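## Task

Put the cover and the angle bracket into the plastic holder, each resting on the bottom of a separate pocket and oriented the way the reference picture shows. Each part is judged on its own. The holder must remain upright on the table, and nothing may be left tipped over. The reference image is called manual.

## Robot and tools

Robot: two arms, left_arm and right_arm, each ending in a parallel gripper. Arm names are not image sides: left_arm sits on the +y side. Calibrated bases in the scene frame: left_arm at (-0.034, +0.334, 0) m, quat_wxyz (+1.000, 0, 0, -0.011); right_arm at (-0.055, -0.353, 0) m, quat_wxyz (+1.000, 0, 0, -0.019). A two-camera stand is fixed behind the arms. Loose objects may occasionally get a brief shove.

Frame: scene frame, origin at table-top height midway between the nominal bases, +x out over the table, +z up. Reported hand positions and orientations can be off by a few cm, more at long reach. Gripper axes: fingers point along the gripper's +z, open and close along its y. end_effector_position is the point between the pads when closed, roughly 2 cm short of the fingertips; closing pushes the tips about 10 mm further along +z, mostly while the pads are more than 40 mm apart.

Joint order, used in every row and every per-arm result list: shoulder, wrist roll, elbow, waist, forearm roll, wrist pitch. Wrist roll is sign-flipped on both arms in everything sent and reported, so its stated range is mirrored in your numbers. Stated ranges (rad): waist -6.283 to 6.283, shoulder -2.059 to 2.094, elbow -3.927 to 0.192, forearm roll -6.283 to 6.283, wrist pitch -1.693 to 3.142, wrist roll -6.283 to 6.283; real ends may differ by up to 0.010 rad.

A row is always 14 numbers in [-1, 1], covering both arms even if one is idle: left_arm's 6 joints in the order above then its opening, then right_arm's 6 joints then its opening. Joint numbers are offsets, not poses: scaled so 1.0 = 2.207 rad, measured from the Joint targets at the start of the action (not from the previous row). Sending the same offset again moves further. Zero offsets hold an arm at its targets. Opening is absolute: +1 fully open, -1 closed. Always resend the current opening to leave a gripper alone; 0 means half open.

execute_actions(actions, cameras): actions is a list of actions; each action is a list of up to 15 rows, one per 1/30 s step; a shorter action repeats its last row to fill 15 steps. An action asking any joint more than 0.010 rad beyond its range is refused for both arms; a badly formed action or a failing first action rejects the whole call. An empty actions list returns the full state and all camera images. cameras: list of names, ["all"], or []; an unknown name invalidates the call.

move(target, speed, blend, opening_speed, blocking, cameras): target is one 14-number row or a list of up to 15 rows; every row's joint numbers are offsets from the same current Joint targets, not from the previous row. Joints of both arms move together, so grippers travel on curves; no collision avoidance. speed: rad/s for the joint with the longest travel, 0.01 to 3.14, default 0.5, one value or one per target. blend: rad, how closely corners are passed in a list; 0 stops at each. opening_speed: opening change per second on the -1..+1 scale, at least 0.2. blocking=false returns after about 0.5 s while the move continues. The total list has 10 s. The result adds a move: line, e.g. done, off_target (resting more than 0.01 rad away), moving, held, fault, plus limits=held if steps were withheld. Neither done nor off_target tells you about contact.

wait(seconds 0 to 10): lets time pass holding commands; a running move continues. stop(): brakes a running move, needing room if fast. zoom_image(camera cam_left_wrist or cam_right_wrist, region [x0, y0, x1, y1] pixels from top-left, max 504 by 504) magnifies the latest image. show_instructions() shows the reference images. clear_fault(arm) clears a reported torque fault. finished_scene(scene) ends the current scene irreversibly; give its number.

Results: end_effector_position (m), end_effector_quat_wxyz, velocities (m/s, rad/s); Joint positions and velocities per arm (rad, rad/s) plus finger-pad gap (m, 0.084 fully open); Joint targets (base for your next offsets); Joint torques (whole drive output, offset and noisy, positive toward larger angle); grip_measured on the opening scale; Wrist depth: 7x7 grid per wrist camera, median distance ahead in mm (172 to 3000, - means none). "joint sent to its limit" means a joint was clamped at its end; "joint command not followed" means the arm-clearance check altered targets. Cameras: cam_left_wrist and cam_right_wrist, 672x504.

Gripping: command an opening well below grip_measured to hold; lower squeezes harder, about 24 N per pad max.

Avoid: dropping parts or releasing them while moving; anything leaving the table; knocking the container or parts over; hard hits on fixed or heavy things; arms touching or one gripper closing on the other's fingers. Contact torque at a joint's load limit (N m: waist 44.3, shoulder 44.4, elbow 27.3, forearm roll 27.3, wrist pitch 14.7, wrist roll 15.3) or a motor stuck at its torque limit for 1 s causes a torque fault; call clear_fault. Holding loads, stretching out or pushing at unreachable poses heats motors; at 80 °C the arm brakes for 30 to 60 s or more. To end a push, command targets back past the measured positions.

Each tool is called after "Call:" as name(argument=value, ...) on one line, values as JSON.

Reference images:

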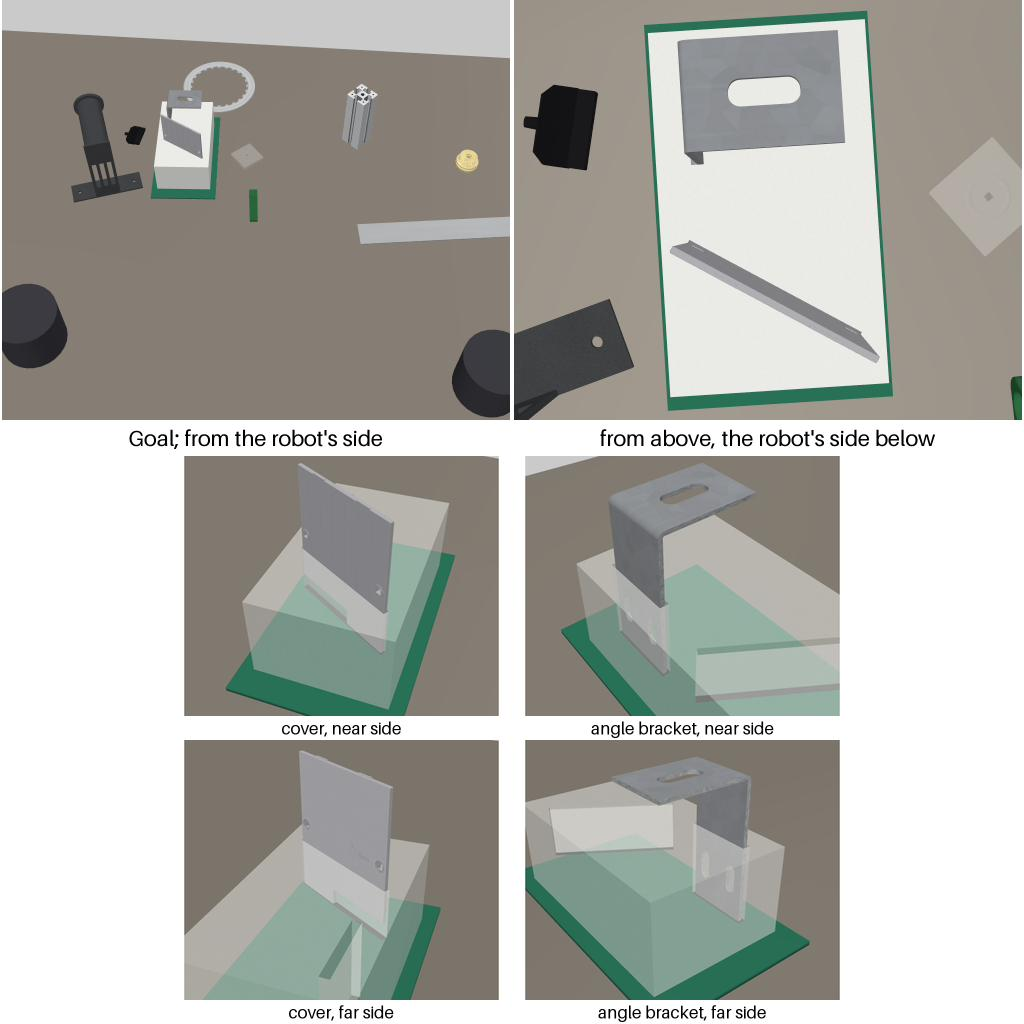

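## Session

Call:
execute_actions(actions=[])

Scene clock: 0.00 s.
left_arm: end_effector_position=(+0.3501, +0.2528, +0.1857) grip_measured=+1.00 end_effector_quat_wxyz=(+0.033, +0.993, -0.103, +0.038) | right_arm: end_effector_position=(+0.3626, -0.2469, +0.3552) grip_measured=+1.00 end_effector_quat_wxyz=(-0.195, +0.850, -0.176, +0.457)
Joint names: [shoulder, wrist roll, elbow, waist, forearm roll, wrist pitch]
Joint positions: left_arm=[-0.297 -0.071 -0.689 -0.157 -0.076 0.906 0.084] | right_arm=[-0.788 -0.853 -0.311 0.252 -0.237 0.061 0.084]
Joint velocities: within noise
Joint torques (N m): no reading
Motor temperatures (°C): left_arm=[31 33 34 31 30 33] | right_arm=[28 33 37 32 32 31]
Wrist depth (mm): cam_left_wrist=[319 322 324 328 330 334 337 / 316 319 322 324 328 330 335 / 314 317 320 322 325 327 329 / 312 315 319 320 322 262 264 / 310 313 316 316 321 261 263 / 308 310 313 316 318 260 261 / 306 308 193 313 317 281 259] | cam_right_wrist=[1114 1128 1145 1158 1188 1201 1220 / 1182 1192 1215 1235 1260 1266 1300 / 1248 1276 1292 1315 1345 1361 1391 / 1325 1353 1377 1400 1428 1452 1477 / 1402 1434 1455 1496 1536 1543 1582 / 1509 1550 1578 1611 1642 1638 1615 / 1634 1665 1719 1728 1723 556 519]
Joint targets: left_arm=[-0.297 -0.071 -0.689 -0.157 -0.076 0.906] | right_arm=[-0.788 -0.853 -0.311 0.252 -0.237 0.061]
Tool commands: left_gripper/opening=+1.0 right_gripper/opening=+1.0

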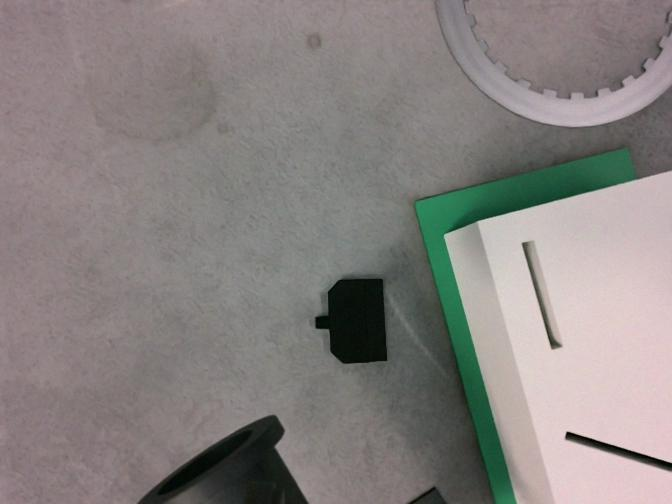

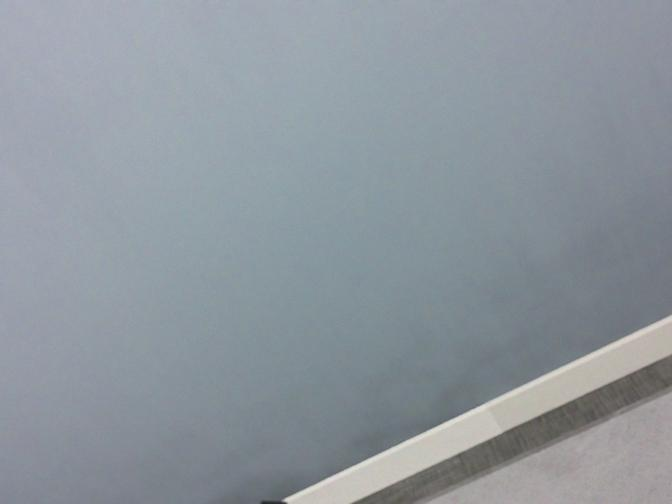

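Call:
move(target=[0.0611,0.2910,-0.2570,-0.1778,0.0344,0.2322,1, 0.2438,0.2358,-0.3892,0.0537,0.1074,0.6157,1], speed=1.2, cameras=["all"])

Call:
show_instructions()

Scene clock: 16.13 s.
left_arm: end_effector_position=(+0.3303, +0.0997, +0.3292) grip_measured=+1.00 end_effector_quat_wxyz=(+0.000, +1.000, +0.000, -0.001) | right_arm: end_effector_position=(+0.3300, -0.2192, +0.3295) grip_measured=+1.00 end_effector_quat_wxyz=(+0.000, +1.000, +0.001, +0.000)
Joint names: [shoulder, wrist roll, elbow, waist, forearm roll, wrist pitch]
Joint positions: left_arm=[-0.162 0.571 -1.256 -0.549 -0.001 1.419 0.084] | right_arm=[-0.25 -0.332 -1.17 0.37 0 1.42 0.084]
Joint torques (N m): left_arm=[-16.65 0.55 -11.04 -2.14 0.4 -1.4] | right_arm=[-10.66 1 -21.43 4.54 1.13 -1]
Wrist depth (mm): cam_left_wrist=[455 454 456 457 456 457 458 / 457 455 457 457 460 458 457 / 458 458 456 455 458 459 459 / 459 457 397 396 458 459 457 / 459 458 397 397 459 459 461 / 343 458 398 398 460 461 461 / 337 461 463 462 461 463 462] | cam_right_wrist=[461 461 460 459 460 459 458 / 461 461 461 460 459 458 458 / 461 462 363 461 462 459 457 / 462 461 462 461 461 461 458 / 464 462 463 462 462 460 461 / 463 463 462 462 464 463 462 / 464 464 462 462 463 462 460]
Joint targets: left_arm=[-0.162 0.571 -1.256 -0.549 -0.001 1.419] | right_arm=[-0.250 -0.332 -1.170 0.370 0.000 1.420]
move: done

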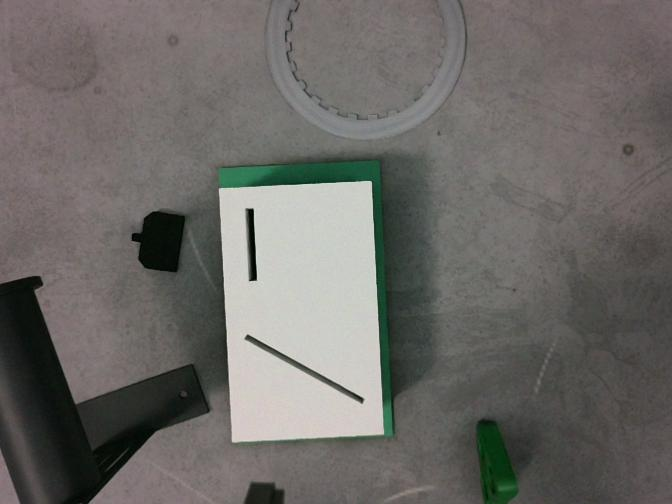

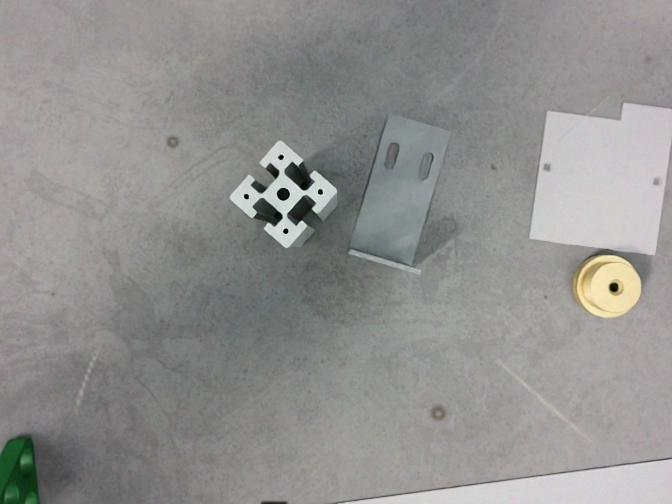

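Reference images for this scene: manual.

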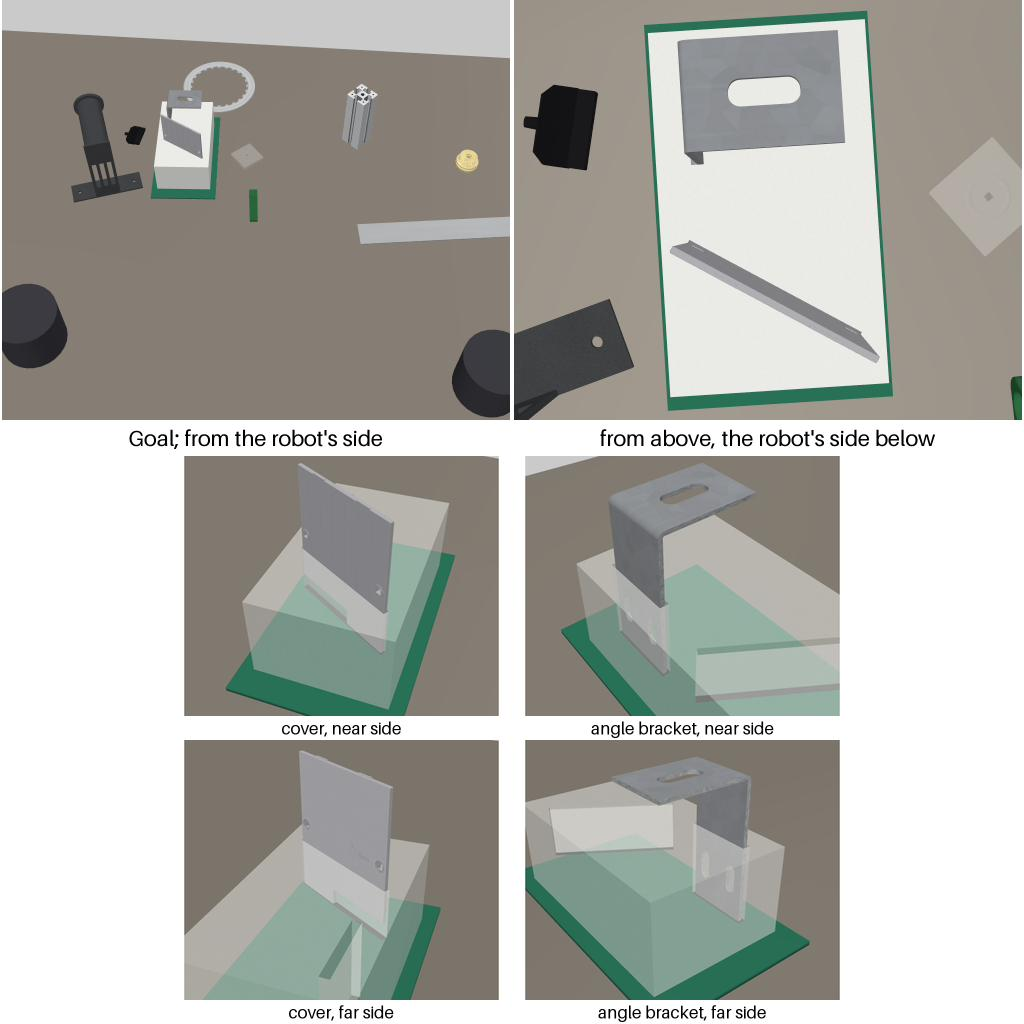

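Call:
zoom_image(camera="cam_right_wrist", region=[500, 80, 672, 330])

Call:
zoom_image(camera="cam_right_wrist", region=[220, 90, 470, 290])

Call:
zoom_image(camera="cam_left_wrist", region=[200, 150, 410, 450])

Scaled by 2.016 from the camera's 672x504 image, which has a finer 960x720 frame.

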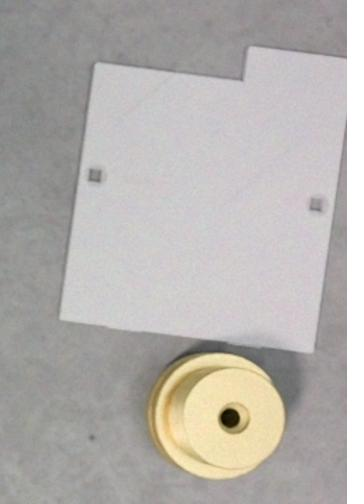

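Scaled by 2.016 from the camera's 672x504 image, which has a finer 960x720 frame.

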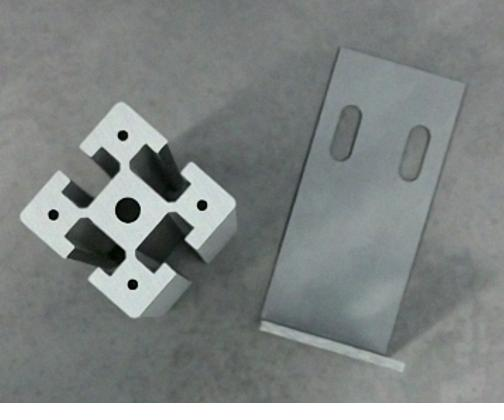

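Scaled by 1.680 from the camera's 672x504 image, which has a finer 960x720 frame.

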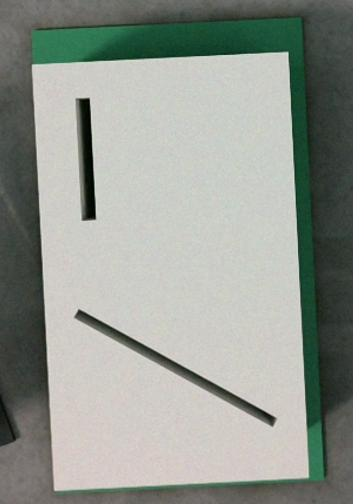

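Call:
move(target=[-0.05,0.0048,0.1915,-0.0048,0,-0.1420,0.2, 0.0758,0.1901,0.0929,-0.1901,0,-0.1687,1], speed=1.0, cameras=["all"])

Call:
zoom_image(camera="cam_right_wrist", region=[230, 130, 480, 380])

Call:
zoom_image(camera="cam_left_wrist", region=[200, 90, 450, 440])

Scene clock: 129.70 s.
left_arm: end_effector_position=(+0.2935, +0.1184, +0.2195) grip_measured=+0.19 end_effector_quat_wxyz=(+0.000, +1.000, +0.000, +0.000) | right_arm: end_effector_position=(+0.3844, -0.3906, +0.1995) grip_measured=+1.00 end_effector_quat_wxyz=(+0.000, +1.000, +0.001, +0.000)
Joint names: [shoulder, wrist roll, elbow, waist, forearm roll, wrist pitch]
Joint positions: left_arm=[-0.272 0.582 -0.833 -0.559 -0.001 1.105 0.052] | right_arm=[-0.082 0.087 -0.965 -0.049 0 1.047 0.084]
Joint torques (N m): left_arm=[-19.62 0.57 -10.15 -2.02 -0.27 -2.6] | right_arm=[-12.72 1.01 -19.18 -3.15 0.05 -2.3]
Wrist depth (mm): cam_left_wrist=[348 348 348 348 348 348 348 / 347 348 286 286 350 350 349 / 349 343 287 287 349 350 350 / 349 350 287 288 349 351 350 / 350 350 288 288 348 351 352 / 347 347 288 288 289 352 353 / 289 351 351 352 352 352 353] | cam_right_wrist=[330 329 329 329 329 329 329 / 330 331 331 330 328 329 329 / 331 331 330 327 329 330 329 / 329 330 331 328 330 330 330 / 329 331 331 328 331 330 331 / 332 332 331 316 331 331 331 / 333 333 332 332 332 332 331]
Joint targets: left_arm=[-0.272 0.582 -0.833 -0.559 -0.001 1.105] | right_arm=[-0.082 0.087 -0.965 -0.049 0.000 1.047]
move: done

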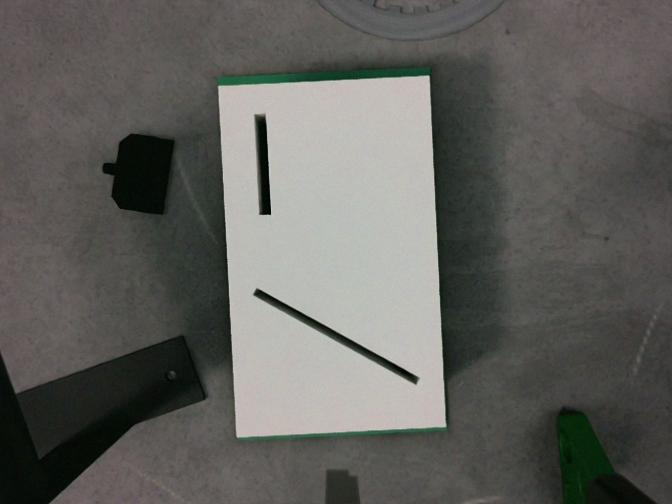

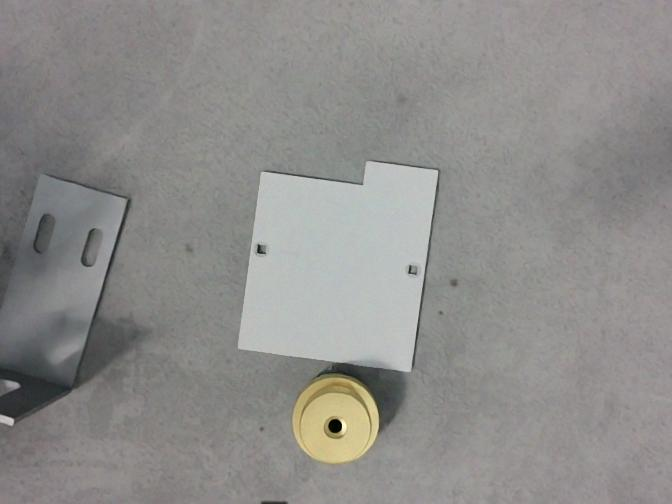

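Scaled by 2.016 from the camera's 672x504 image, which has a finer 960x720 frame.

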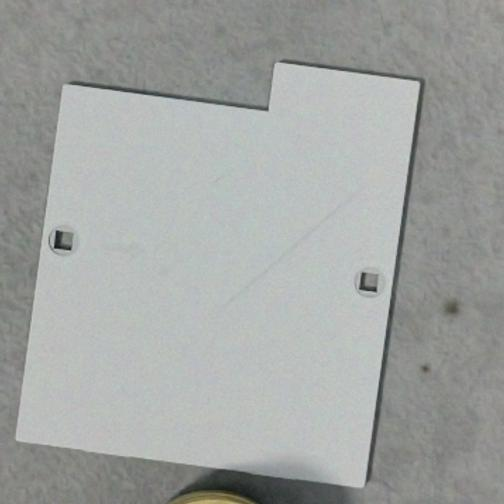

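Scaled by 1.440 from the camera's 672x504 image, which has a finer 960x720 frame.

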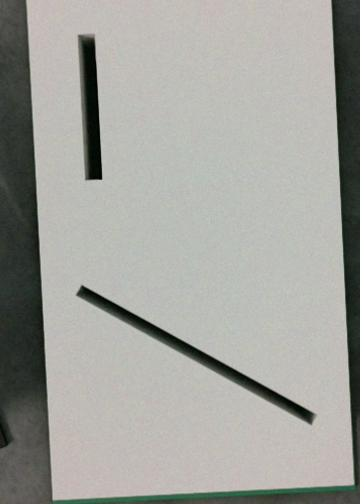

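Call:
move(target=[0.0183,-0.9389,0.0094,0.2267,0,-0.0276,0.2, 0.0637,0.4003,-0.0045,0.1809,0,-0.0592,0.2], speed=1.0, cameras=["all"])

Scene clock: 228.87 s.
left_arm: end_effector_position=(+0.3627, +0.3014, +0.1996) grip_measured=+0.19 end_effector_quat_wxyz=(+0.000, +0.707, -0.708, +0.000) | right_arm: end_effector_position=(+0.3870, -0.2095, +0.1496) grip_measured=+0.19 end_effector_quat_wxyz=(+0.000, +0.801, +0.599, +0.000)
Joint names: [shoulder, wrist roll, elbow, waist, forearm roll, wrist pitch]
Joint positions: left_arm=[-0.232 -1.49 -0.813 -0.059 -0.001 1.045 0.052] | right_arm=[0.058 0.971 -0.975 0.35 0 0.917 0.052]
Joint torques (N m): left_arm=[-14.38 -0.57 -9.86 1.52 -0.01 -2.73] | right_arm=[-14.96 1 -20 4.16 -1.06 -2.25]
Wrist depth (mm): cam_left_wrist=[328 327 266 266 266 266 328 / 326 329 328 266 266 267 329 / 329 329 329 326 327 331 329 / 330 329 331 329 330 327 331 / 330 330 331 331 330 331 304 / 331 331 331 330 331 214 208 / 331 331 332 332 206 205 208] | cam_right_wrist=[279 279 279 279 278 278 278 / 280 280 279 280 279 279 279 / 280 280 280 280 279 279 279 / 281 281 280 280 - - 279 / 281 281 281 280 281 - 280 / 282 281 281 281 278 278 278 / 282 282 282 282 282 281 281]
Joint targets: left_arm=[-0.232 -1.490 -0.813 -0.059 -0.001 1.045] | right_arm=[0.058 0.971 -0.975 0.350 0.000 0.917]
move: done

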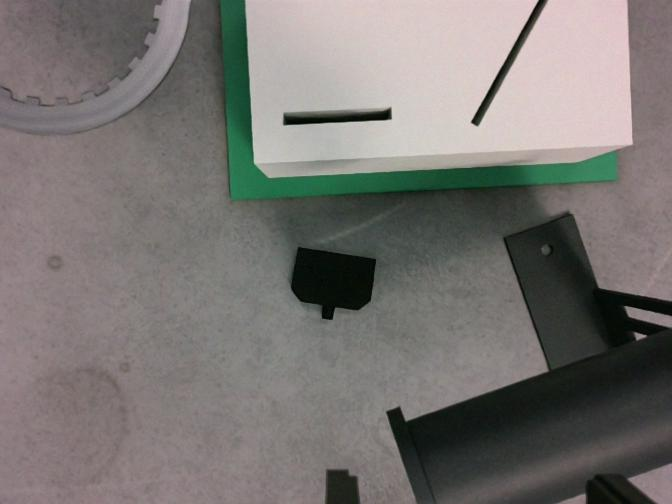

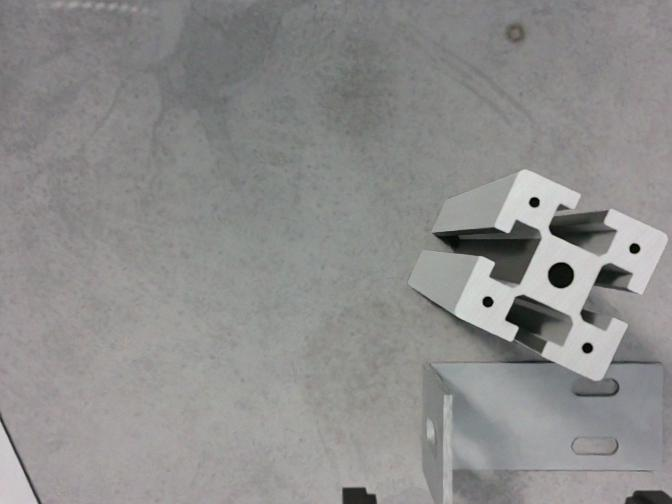

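Call:
zoom_image(camera="cam_right_wrist", region=[390, 350, 544, 504])

Scaled by 3.273 from the camera's 672x504 image, which has a finer 960x720 frame.

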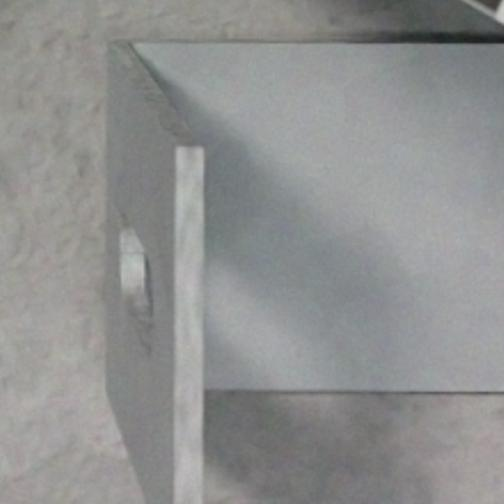

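Call:
move(target=[[0,0,0,0,0,0,0.2, 0.0848,0.0038,0.0387,-0.0035,0,-0.1235,0.2],[0,0,0,0,0,0,0.2, 0.0848,0.0038,0.0387,-0.0035,0,-0.1235,-1],[0,0,0,0,0,0,0.2, -0.0452,0.0038,-0.0821,-0.0035,0,0.1273,-1]], speed=[0.4,0.4,0.5], opening_speed=1.0, cameras=["cam_right_wrist"])

Scene clock: 268.60 s.
left_arm: end_effector_position=(+0.3627, +0.3014, +0.1996) grip_measured=+0.19 end_effector_quat_wxyz=(+0.000, +0.707, -0.708, +0.000) | right_arm: end_effector_position=(+0.3880, -0.2129, +0.2493) grip_measured=-0.94 end_effector_quat_wxyz=(+0.000, +0.801, +0.599, +0.000)
Joint names: [shoulder, wrist roll, elbow, waist, forearm roll, wrist pitch]
Joint positions: left_arm=[-0.232 -1.49 -0.813 -0.059 -0.001 1.045 0.052] | right_arm=[-0.042 0.979 -1.156 0.342 0 1.198 0.002]
Joint torques (N m): left_arm=[-14.77 -0.24 -10.07 1.64 0.13 -2.54] | right_arm=[-17.56 0.79 -22 -1.65 -1.07 -1.02]
Wrist depth (mm): cam_left_wrist=[328 327 266 266 266 265 328 / 327 328 328 266 266 266 329 / 328 328 329 326 326 330 330 / 330 330 330 330 330 327 330 / 330 331 329 331 331 331 304 / 331 331 331 332 332 214 208 / 331 331 332 331 205 205 208] | cam_right_wrist=[379 379 379 378 378 377 378 / 380 380 380 379 379 379 378 / 381 380 380 379 379 379 379 / 381 381 381 380 265 380 379 / 382 381 381 380 381 380 380 / 381 381 382 382 381 380 380 / 383 383 383 - - 179 179]
Joint targets: left_arm=[-0.232 -1.490 -0.813 -0.059 -0.001 1.045] | right_arm=[-0.042 0.979 -1.156 0.342 0.000 1.198]
move: done
Images, in order (width x height): cam_right_wrist 672x504.

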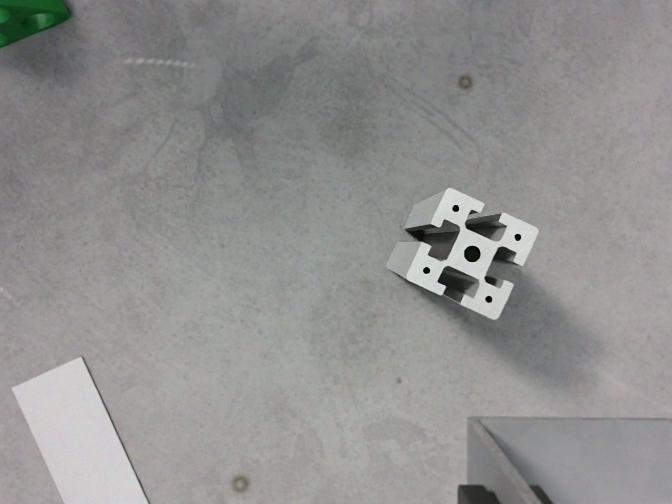

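Call:
move(target=[0,0,0,0,0,0,0.2, 0.2664,-0.0132,-0.0257,0.0820,0.8682,0.0510,-1], speed=0.7, cameras=["all"])

Call:
zoom_image(camera="cam_left_wrist", region=[200, 0, 500, 225])

Scene clock: 274.83 s.
left_arm: end_effector_position=(+0.3627, +0.3014, +0.1996) grip_measured=+0.19 end_effector_quat_wxyz=(+0.000, +0.707, -0.708, +0.000) | right_arm: end_effector_position=(+0.3867, +0.1188, +0.1991) grip_measured=-0.94 end_effector_quat_wxyz=(+0.707, -0.707, -0.020, +0.020)
Joint names: [shoulder, wrist roll, elbow, waist, forearm roll, wrist pitch]
Joint positions: left_arm=[-0.232 -1.49 -0.813 -0.059 -0.001 1.045 0.052] | right_arm=[0.546 0.95 -1.213 0.523 1.916 1.31 0.002]
Joint torques (N m): left_arm=[-14.7 0.08 -9.73 1.39 0.06 -2.49] | right_arm=[-21.32 -0.82 -18.45 4.35 2.91 2.7]
Wrist depth (mm): cam_left_wrist=[327 328 - 210 266 267 328 / 327 329 328 267 266 266 329 / 328 329 329 326 327 330 330 / 329 329 330 331 330 328 330 / 329 330 331 331 331 330 305 / 331 331 331 331 331 214 208 / 331 331 332 332 205 205 208] | cam_right_wrist=[- - - - - 814 567 / - - - - - 817 566 / - - - - 1962 811 565 / - - - - 1991 812 564 / 312 298 296 313 2008 806 564 / 289 289 291 2014 2032 705 512 / 288 291 294 300 - 179 179]
Joint targets: left_arm=[-0.232 -1.490 -0.813 -0.059 -0.001 1.045] | right_arm=[0.546 0.950 -1.213 0.523 1.916 1.310]
move: done

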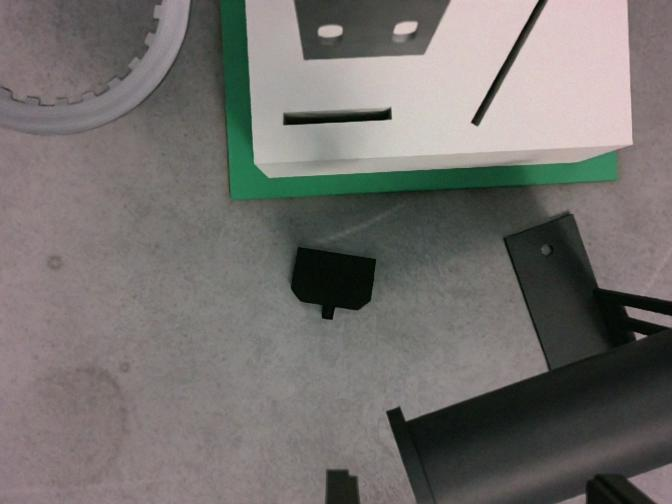

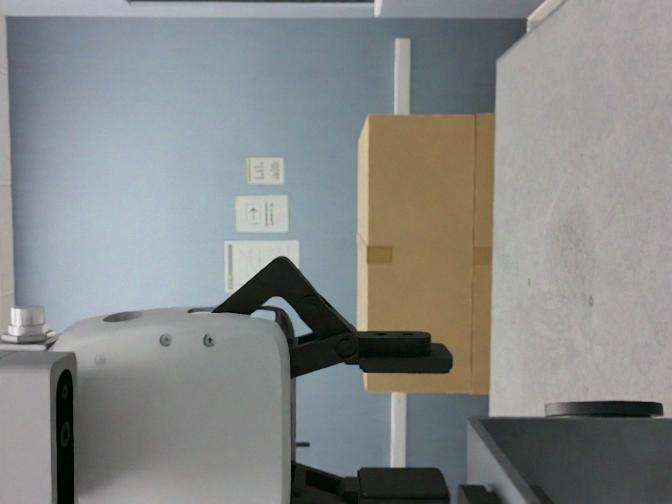

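Scaled by 1.680 from the camera's 672x504 image, which has a finer 960x720 frame.

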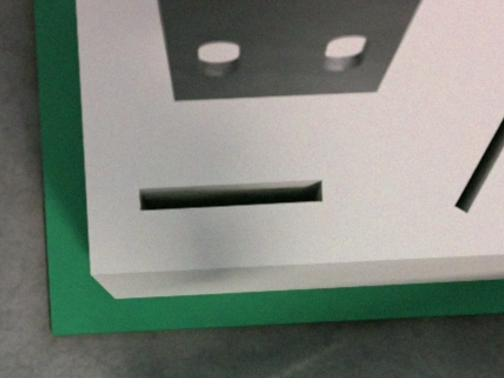

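Call:
move(target=[0,0,0,0,0,0,0.2, 0.0373,0.0050,-0.0344,0.0095,0.0087,-0.0045,-1], speed=0.15, cameras=["cam_left_wrist"])

Call:
zoom_image(camera="cam_left_wrist", region=[230, 30, 450, 190])

Scene clock: 294.80 s.
left_arm: end_effector_position=(+0.3627, +0.3014, +0.1996) grip_measured=+0.19 end_effector_quat_wxyz=(+0.000, +0.707, -0.708, +0.000) | right_arm: end_effector_position=(+0.3950, +0.1349, +0.1803) grip_measured=-0.94 end_effector_quat_wxyz=(+0.707, -0.707, -0.020, +0.020)
Joint names: [shoulder, wrist roll, elbow, waist, forearm roll, wrist pitch]
Joint positions: left_arm=[-0.232 -1.49 -0.813 -0.059 -0.001 1.045 0.052] | right_arm=[0.629 0.961 -1.289 0.544 1.935 1.3 0.002]
Joint torques (N m): left_arm=[-14.62 0.07 -9.88 1.62 0.27 -2.46] | right_arm=[-22.14 1.15 -18.25 4.25 2.68 1.36]
Wrist depth (mm): cam_left_wrist=[328 - - 176 266 266 328 / 327 328 328 232 266 266 329 / 329 329 329 326 327 329 330 / 330 331 331 330 329 327 331 / 330 330 330 330 330 331 304 / 331 331 331 331 331 213 208 / 331 332 332 332 205 205 208] | cam_right_wrist=[- - - - - 743 517 / - - - - - 742 516 / - - - - 1979 740 516 / - - - - 1991 739 515 / - 289 323 - 2002 864 515 / 275 275 281 292 2002 737 468 / 274 275 282 - - 179 179]
Joint targets: left_arm=[-0.232 -1.490 -0.813 -0.059 -0.001 1.045] | right_arm=[0.629 0.961 -1.289 0.544 1.935 1.300]
move: done
Images, in order (width x height): cam_left_wrist 672x504.

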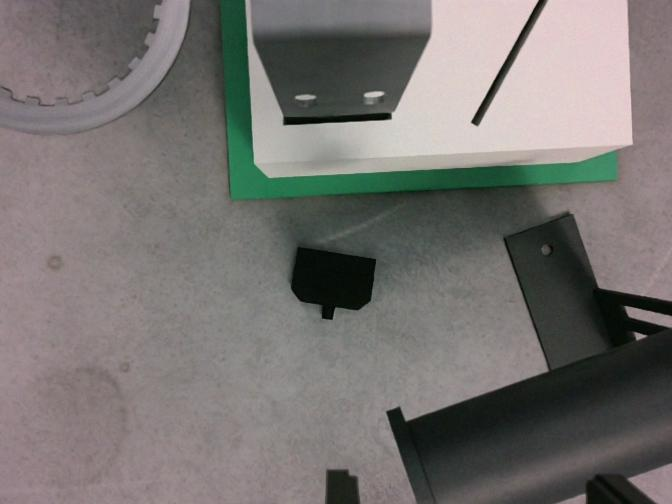

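Scaled by 2.291 from the camera's 672x504 image, which has a finer 960x720 frame.

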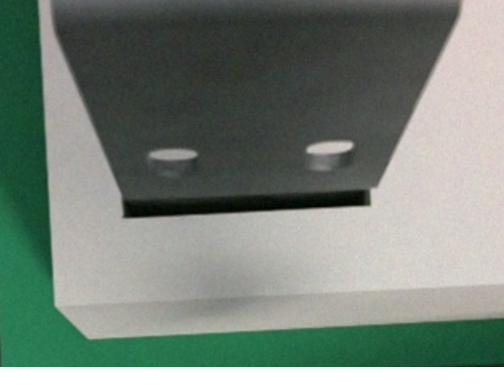

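Call:
move(target=[0,0,0,0,0,0,0.2, 0.0178,0.0097,-0.0074,-0.0011,0.0018,0.0044,-1], speed=0.08, cameras=["cam_left_wrist"])

Call:
zoom_image(camera="cam_left_wrist", region=[230, 30, 450, 190])

Scene clock: 317.27 s.
left_arm: end_effector_position=(+0.3627, +0.3014, +0.1996) grip_measured=+0.19 end_effector_quat_wxyz=(+0.000, +0.707, -0.708, +0.000) | right_arm: end_effector_position=(+0.3963, +0.1350, +0.1648) grip_measured=-0.94 end_effector_quat_wxyz=(+0.707, -0.707, -0.020, +0.020)
Joint names: [shoulder, wrist roll, elbow, waist, forearm roll, wrist pitch]
Joint positions: left_arm=[-0.232 -1.49 -0.813 -0.059 -0.001 1.045 0.052] | right_arm=[0.668 0.982 -1.305 0.542 1.939 1.31 0.002]
Joint torques (N m): left_arm=[-14.95 -0.01 -9.93 1.57 0.41 -2.36] | right_arm=[-22.69 1.12 -18.17 -3.53 2.72 2.84]
Wrist depth (mm): cam_left_wrist=[328 328 - 176 266 266 328 / 327 328 266 232 267 266 329 / 329 329 328 326 327 330 330 / 329 330 330 330 331 328 331 / 330 330 331 330 331 330 305 / 332 331 331 332 331 214 208 / 332 331 333 332 205 205 208] | cam_right_wrist=[- - - - - 686 476 / - - - - 1951 796 476 / - - - - 1979 801 474 / - - - - 1991 795 475 / - 289 - - 1985 798 474 / 274 276 323 297 2002 679 430 / 274 277 - - - 180 179]
Joint targets: left_arm=[-0.232 -1.490 -0.813 -0.059 -0.001 1.045] | right_arm=[0.668 0.982 -1.305 0.542 1.939 1.310]
move: done
Images, in order (width x height): cam_left_wrist 672x504.

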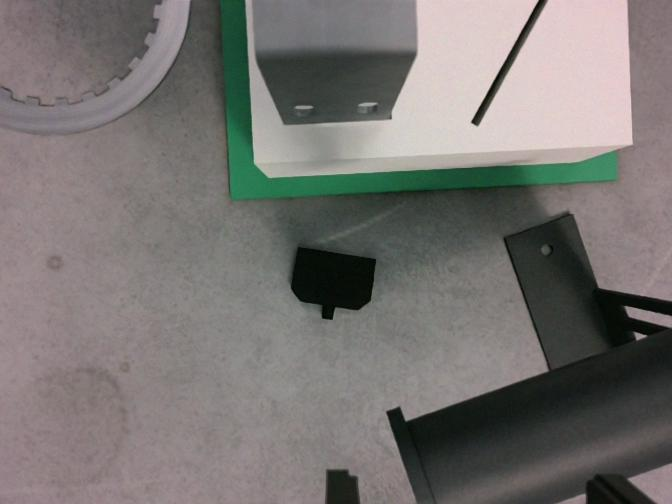

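Scaled by 2.291 from the camera's 672x504 image, which has a finer 960x720 frame.

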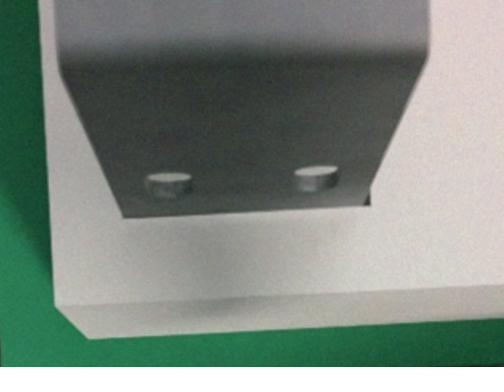

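Call:
move(target=[0,0,0,0,0,0,0.2, 0.0077,0.0065,-0.0010,0,0.0017,0.0023,-1], speed=0.06, cameras=["cam_left_wrist"])

Call:
zoom_image(camera="cam_left_wrist", region=[230, 30, 450, 190])

Scene clock: 337.17 s.
left_arm: end_effector_position=(+0.3627, +0.3014, +0.1996) grip_measured=+0.19 end_effector_quat_wxyz=(+0.000, +0.707, -0.708, +0.000) | right_arm: end_effector_position=(+0.3954, +0.1349, +0.1571) grip_measured=-0.94 end_effector_quat_wxyz=(+0.707, -0.707, -0.020, +0.020)
Joint names: [shoulder, wrist roll, elbow, waist, forearm roll, wrist pitch]
Joint positions: left_arm=[-0.232 -1.49 -0.813 -0.059 -0.001 1.045 0.052] | right_arm=[0.684 0.997 -1.308 0.542 1.943 1.316 0.002]
Joint torques (N m): left_arm=[-14.69 0.14 -9.98 1.59 0.49 -2.16] | right_arm=[-9.31 1.26 -5.27 3.87 -2.54 -3.48]
Wrist depth (mm): cam_left_wrist=[328 328 172 172 265 266 328 / 326 329 267 230 266 266 329 / 329 329 329 327 327 330 330 / 329 330 330 330 330 329 331 / 330 330 330 331 331 331 304 / 331 331 331 331 331 214 208 / 331 332 332 331 205 205 208] | cam_right_wrist=[- - - - - 664 461 / - - - - 1951 777 462 / - - - - 1962 778 460 / - - - - 1974 777 459 / - 289 - - 1985 769 459 / 275 276 - - 2014 659 416 / 275 278 - - - 179 179]
Joint targets: left_arm=[-0.232 -1.490 -0.813 -0.059 -0.001 1.045] | right_arm=[0.685 0.997 -1.307 0.542 1.943 1.315]
move: done
Images, in order (width x height): cam_left_wrist 672x504.

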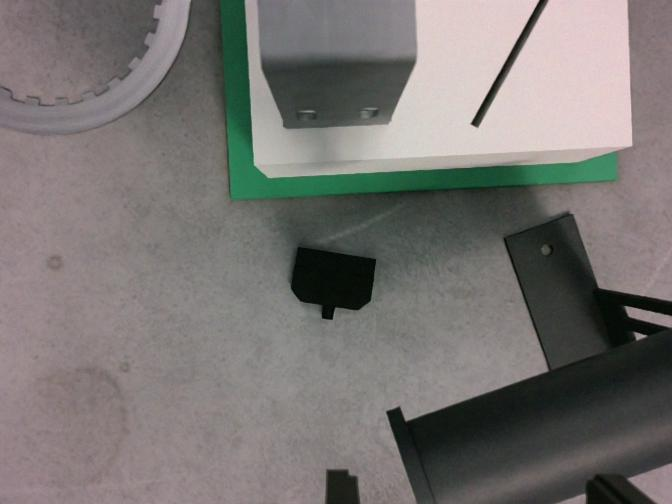

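Scaled by 2.291 from the camera's 672x504 image, which has a finer 960x720 frame.

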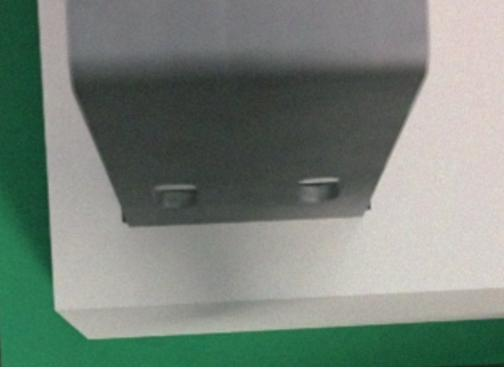

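Call:
move(target=[[0,0,0,0,0,0,0.2, -0.0029,-0.0024,0.0004,0,-0.0007,-0.0008,-1],[0,0,0,0,0,0,0.2, -0.0041,-0.0021,0.0028,-0.0022,-0.0023,0.0007,-1],[0,0,0,0,0,0,0.2, 0.0016,0.0028,0.0019,-0.0022,-0.0010,0.0024,-1]], speed=0.06, cameras=["cam_left_wrist"])

Call:
zoom_image(camera="cam_left_wrist", region=[230, 30, 450, 190])

Scene clock: 363.53 s.
left_arm: end_effector_position=(+0.3627, +0.3014, +0.1996) grip_measured=+0.19 end_effector_quat_wxyz=(+0.000, +0.707, -0.708, +0.000) | right_arm: end_effector_position=(+0.3951, +0.1322, +0.1534) grip_measured=-0.94 end_effector_quat_wxyz=(+0.707, -0.707, -0.020, +0.020)
Joint names: [shoulder, wrist roll, elbow, waist, forearm roll, wrist pitch]
Joint positions: left_arm=[-0.232 -1.49 -0.813 -0.059 -0.001 1.045 0.052] | right_arm=[0.688 1.003 -1.303 0.537 1.941 1.32 0.002]
Joint torques (N m): left_arm=[-14.88 0.01 -9.96 1.3 0.47 -2.21] | right_arm=[-22.58 1.03 -17.74 -3.63 2.64 2.75]
Wrist depth (mm): cam_left_wrist=[328 327 - 177 266 267 328 / 326 329 329 249 267 266 329 / 329 329 329 326 327 329 330 / 330 331 331 331 330 328 331 / 331 330 331 331 331 330 305 / 330 331 331 331 331 214 208 / 331 331 332 332 205 205 208] | cam_right_wrist=[- - - - - 640 446 / - - - - - 749 446 / - - - - 1951 748 445 / - - - - 1991 748 445 / - 292 - - 1991 745 445 / 277 280 291 2026 2002 636 444 / 278 282 - - - 179 179]
Joint targets: left_arm=[-0.232 -1.490 -0.813 -0.059 -0.001 1.045] | right_arm=[0.688 1.003 -1.303 0.537 1.941 1.320]
move: done
Images, in order (width x height): cam_left_wrist 672x504.

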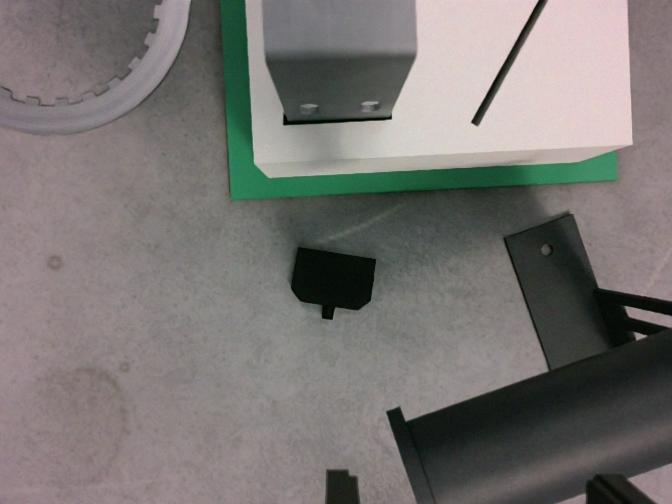

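Scaled by 2.291 from the camera's 672x504 image, which has a finer 960x720 frame.

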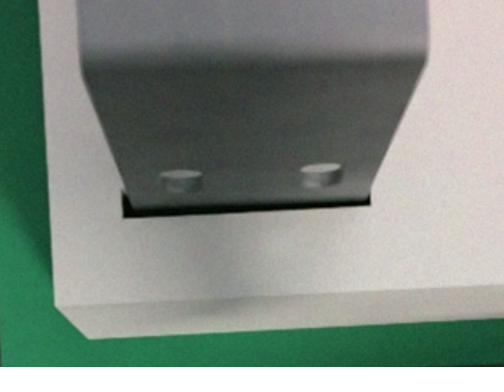

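Call:
move(target=[0,0,0,0,0,0,0.2, 0.0161,0.0088,-0.0068,-0.0006,0.0015,0.0038,-1], speed=0.06, cameras=["cam_left_wrist"])

Call:
zoom_image(camera="cam_left_wrist", region=[230, 30, 450, 190])

Scene clock: 380.60 s.
left_arm: end_effector_position=(+0.3627, +0.3014, +0.1996) grip_measured=+0.19 end_effector_quat_wxyz=(+0.000, +0.707, -0.708, +0.000) | right_arm: end_effector_position=(+0.4001, +0.1353, +0.1846) grip_measured=-0.94 end_effector_quat_wxyz=(+0.715, -0.698, -0.038, +0.002)
Joint names: [shoulder, wrist roll, elbow, waist, forearm roll, wrist pitch]
Joint positions: left_arm=[-0.232 -1.49 -0.813 -0.059 -0.001 1.045 0.052] | right_arm=[0.643 1.008 -1.309 0.537 1.942 1.322 0.002]
Joint torques (N m): left_arm=[-14.87 0.02 -10.17 1.13 0.25 -2.2] | right_arm=[-25.62 0.14 -16.68 -1.72 1.21 2.26]
Wrist depth (mm): cam_left_wrist=[328 - - - 266 266 328 / 326 328 222 267 266 266 329 / 329 329 329 326 326 329 330 / 330 330 330 331 330 327 332 / 331 331 330 331 331 330 305 / 331 331 331 331 331 214 208 / 331 331 332 331 205 205 208] | cam_right_wrist=[- - - - - - 591 / - - - - - 863 581 / - - - - 1951 846 570 / - - - - 1968 830 561 / - 289 291 - 1985 813 553 / 278 277 279 289 2002 792 497 / 278 278 280 - - 179 179]
Joint targets: left_arm=[-0.232 -1.490 -0.813 -0.059 -0.001 1.045] | right_arm=[0.643 1.008 -1.309 0.537 1.942 1.322]
Tool commands: left_gripper/opening=+0.2 right_gripper/opening=-1.0
TORQUE FAULT: the external load on the shoulder of the right arm reached its load limit, and that arm stopped. The contact can be on any part of that arm beyond that joint, not only on its tool. A torque fault puts only its own arm into a fault stop. That arm's remaining commands of this call were not run. The hold on the shoulder of that arm was moved back by the arm itself, up to 3 degrees, as the stop began. That arm is still stopped at the end of this call. While its stop runs, that arm, its gripper or tool too, takes no new command.
CLEAR FAULT: the right arm stays stopped (state 4) until you call clear_fault(arm="right_arm").
End effector pose when the fault began: right_arm: position (+0.3957, +0.1327, +0.1519), quat_wxyz (+0.707, -0.706, -0.021, +0.019)
Joint positions when the fault began: right_arm=[0.695 1.008 -1.308 0.537 1.942 1.323 0.002]
move: fault (right_arm); right_arm: the shoulder is farthest, 0.080 rad from its target
Images, in order (width x height): cam_left_wrist 672x504.

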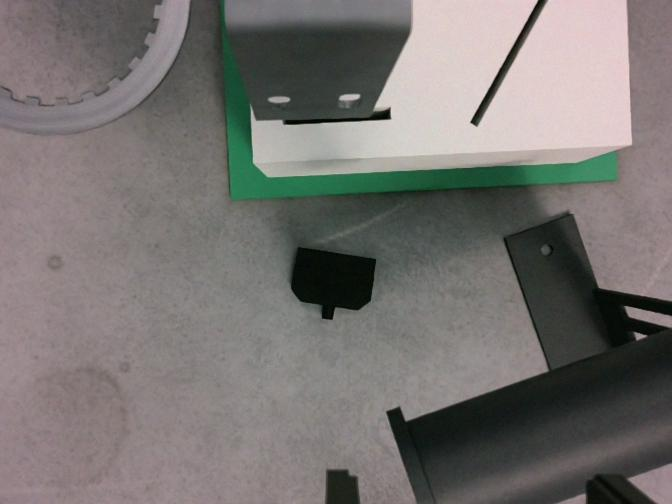

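Scaled by 2.291 from the camera's 672x504 image, which has a finer 960x720 frame.

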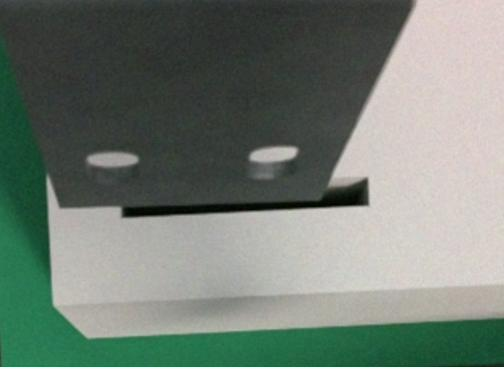

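Call:
clear_fault(arm="right_arm")

Call:
move(target=[-0.0252,0.947,-0.1204,0,0,0.1456,0.2, -0.0420,-0.0467,0.0189,0.0022,-0.0107,-0.0179,-1], speed=0.9)

Scene clock: 436.33 s.
left_arm: end_effector_position=(+0.3627, +0.3014, +0.1996) grip_measured=+0.19 end_effector_quat_wxyz=(+0.000, +0.707, -0.708, +0.000) | right_arm: end_effector_position=(+0.4001, +0.1353, +0.1846) grip_measured=-0.94 end_effector_quat_wxyz=(+0.715, -0.698, -0.038, +0.002)
Joint names: [shoulder, wrist roll, elbow, waist, forearm roll, wrist pitch]
Joint positions: left_arm=[-0.232 -1.49 -0.813 -0.059 -0.001 1.045 0.052] | right_arm=[0.643 1.008 -1.309 0.537 1.942 1.322 0.002]
Joint torques (N m): left_arm=[-14.97 0.12 -10.07 0.47 0.21 -2] | right_arm=[-25.31 0.16 -16.8 -1.62 1.25 2.19]
Wrist depth (mm): cam_left_wrist=[327 - - - 266 266 329 / 326 328 222 266 266 266 329 / 330 328 329 327 327 330 330 / 330 330 330 330 331 327 331 / 330 331 330 330 330 331 305 / 331 331 331 331 332 214 208 / 332 332 331 332 206 205 208] | cam_right_wrist=[- - - - - - 589 / - - - - - 861 582 / - - - - 1962 847 572 / - - - - 1962 831 560 / - 289 291 - 1979 813 553 / 278 276 279 289 1991 789 497 / 278 277 280 - - 179 179]
Joint targets: left_arm=[-0.232 -1.490 -0.813 -0.059 -0.001 1.045] | right_arm=[0.643 1.008 -1.309 0.537 1.942 1.322]
Tool commands: left_gripper/opening=+0.2 right_gripper/opening=-1.0
TORQUE FAULT, CONTINUED: the right arm's stop, for the torque fault of the shoulder that an earlier result reported, is over. The call counts as one of the actions that you can send in this scene. The hold on the shoulder of that arm was moved back by the arm itself, up to 3 degrees, as the stop began. That arm's target is now where it stood when the stop ended, not its last command. That arm keeps its grip as last carried out and accepts commands again: back off and push less far.
CLEAR FAULT: your call cleared the right arm's torque fault. If a joint's load stays at its limit, that arm stops again at once.

Scene clock: 439.23 s.
left_arm: end_effector_position=(+0.3627, +0.3014, +0.3096) grip_measured=+0.19 end_effector_quat_wxyz=(+0.000, +0.967, +0.256, +0.000) | right_arm: end_effector_position=(+0.3951, +0.1323, +0.2142) grip_measured=-0.94 end_effector_quat_wxyz=(+0.707, -0.707, -0.020, +0.020)
Joint names: [shoulder, wrist roll, elbow, waist, forearm roll, wrist pitch]
Joint positions: left_arm=[-0.287 0.6 -1.078 -0.059 -0.001 1.366 0.052] | right_arm=[0.551 0.905 -1.267 0.542 1.918 1.283 0.002]
Joint torques (N m): left_arm=[-19.59 0.46 -11.32 0.73 0.3 -1.23] | right_arm=[-24.97 -0.91 -17.41 4.14 -0.3 1.41]
Wrist depth (mm): cam_left_wrist=[437 435 437 437 437 437 436 / 436 437 437 438 438 439 437 / 439 437 439 438 439 440 439 / 439 439 440 440 440 440 439 / 441 439 439 439 440 441 439 / 441 441 442 317 441 438 379 / 442 442 442 316 442 392 379] | cam_right_wrist=[- - - - - 871 606 / - - - - - 871 606 / - - - - 1974 868 604 / - - - - 1979 869 604 / - - - - 2002 865 604 / - 277 - - 2008 867 548 / 272 266 321 - - 180 179]
Joint targets: left_arm=[-0.287 0.600 -1.078 -0.059 -0.001 1.366] | right_arm=[0.551 0.905 -1.267 0.542 1.918 1.283]
move: done

Call:
move(target=[0.0888,0.6242,-0.0885,-0.1225,0,0,0.2, 0,0,0,0,0,0,-1], speed=0.7, cameras=["all"])

Call:
zoom_image(camera="cam_left_wrist", region=[320, 330, 544, 504])

Scene clock: 444.93 s.
left_arm: end_effector_position=(+0.3925, +0.1772, +0.3095) grip_measured=+0.19 end_effector_quat_wxyz=(+0.000, +0.688, +0.726, +0.000) | right_arm: end_effector_position=(+0.3951, +0.1323, +0.2142) grip_measured=-0.94 end_effector_quat_wxyz=(+0.707, -0.707, -0.020, +0.020)
Joint names: [shoulder, wrist roll, elbow, waist, forearm roll, wrist pitch]
Joint positions: left_arm=[-0.091 1.977 -1.274 -0.33 -0.001 1.366 0.052] | right_arm=[0.551 0.905 -1.267 0.542 1.918 1.283 0.002]
Joint torques (N m): left_arm=[-18.67 0.69 -11.26 -2.2 0.13 -1.74] | right_arm=[-25.04 -0.64 -17.36 4.4 -0.24 1.47]
Wrist depth (mm): cam_left_wrist=[436 436 437 437 436 437 437 / 438 434 312 313 437 438 439 / 438 317 435 437 439 438 440 / 438 439 439 440 439 439 441 / 439 440 393 397 402 440 440 / 441 441 378 295 257 441 442 / 441 440 378 228 229 442 442] | cam_right_wrist=[- - - - - 871 606 / - - - - - 872 604 / - - - - 1962 868 605 / - - - - 1985 868 604 / - - - - 1985 869 604 / - - - - 2014 862 547 / - - - - - 179 179]
Joint targets: left_arm=[-0.091 1.977 -1.274 -0.330 -0.001 1.366] | right_arm=[0.551 0.905 -1.267 0.542 1.918 1.283]
move: done

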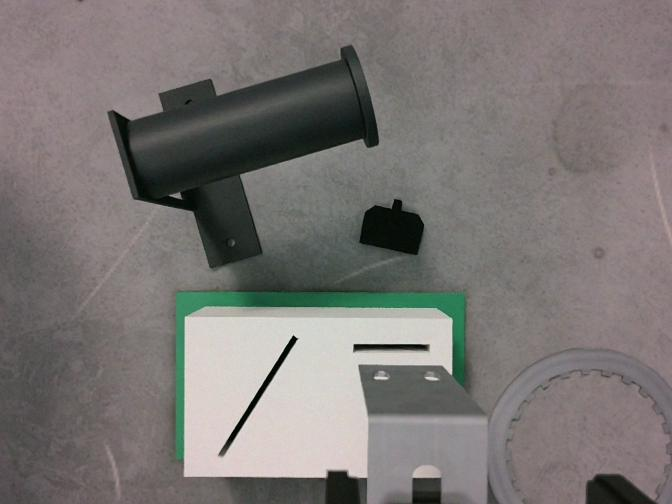

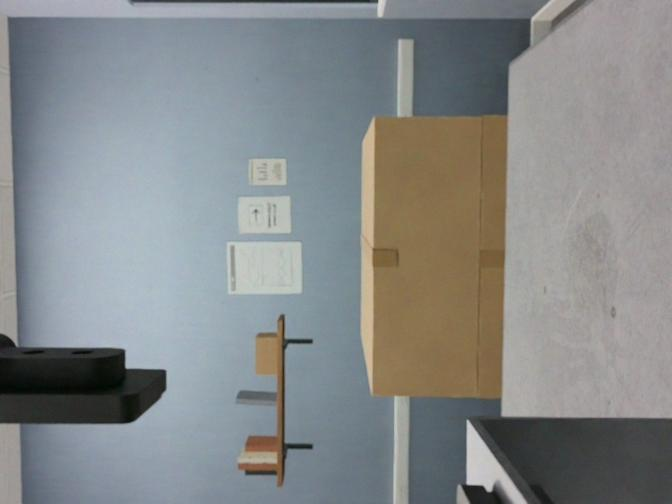

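Scaled by 2.250 from the camera's 672x504 image, which has a finer 960x720 frame.

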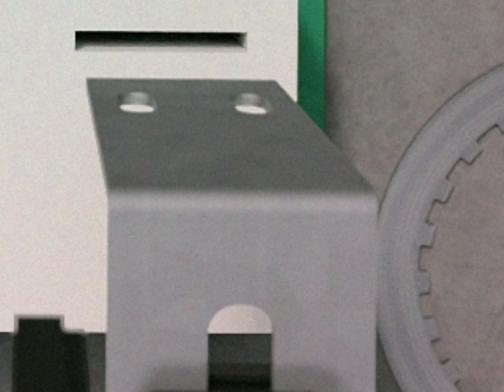

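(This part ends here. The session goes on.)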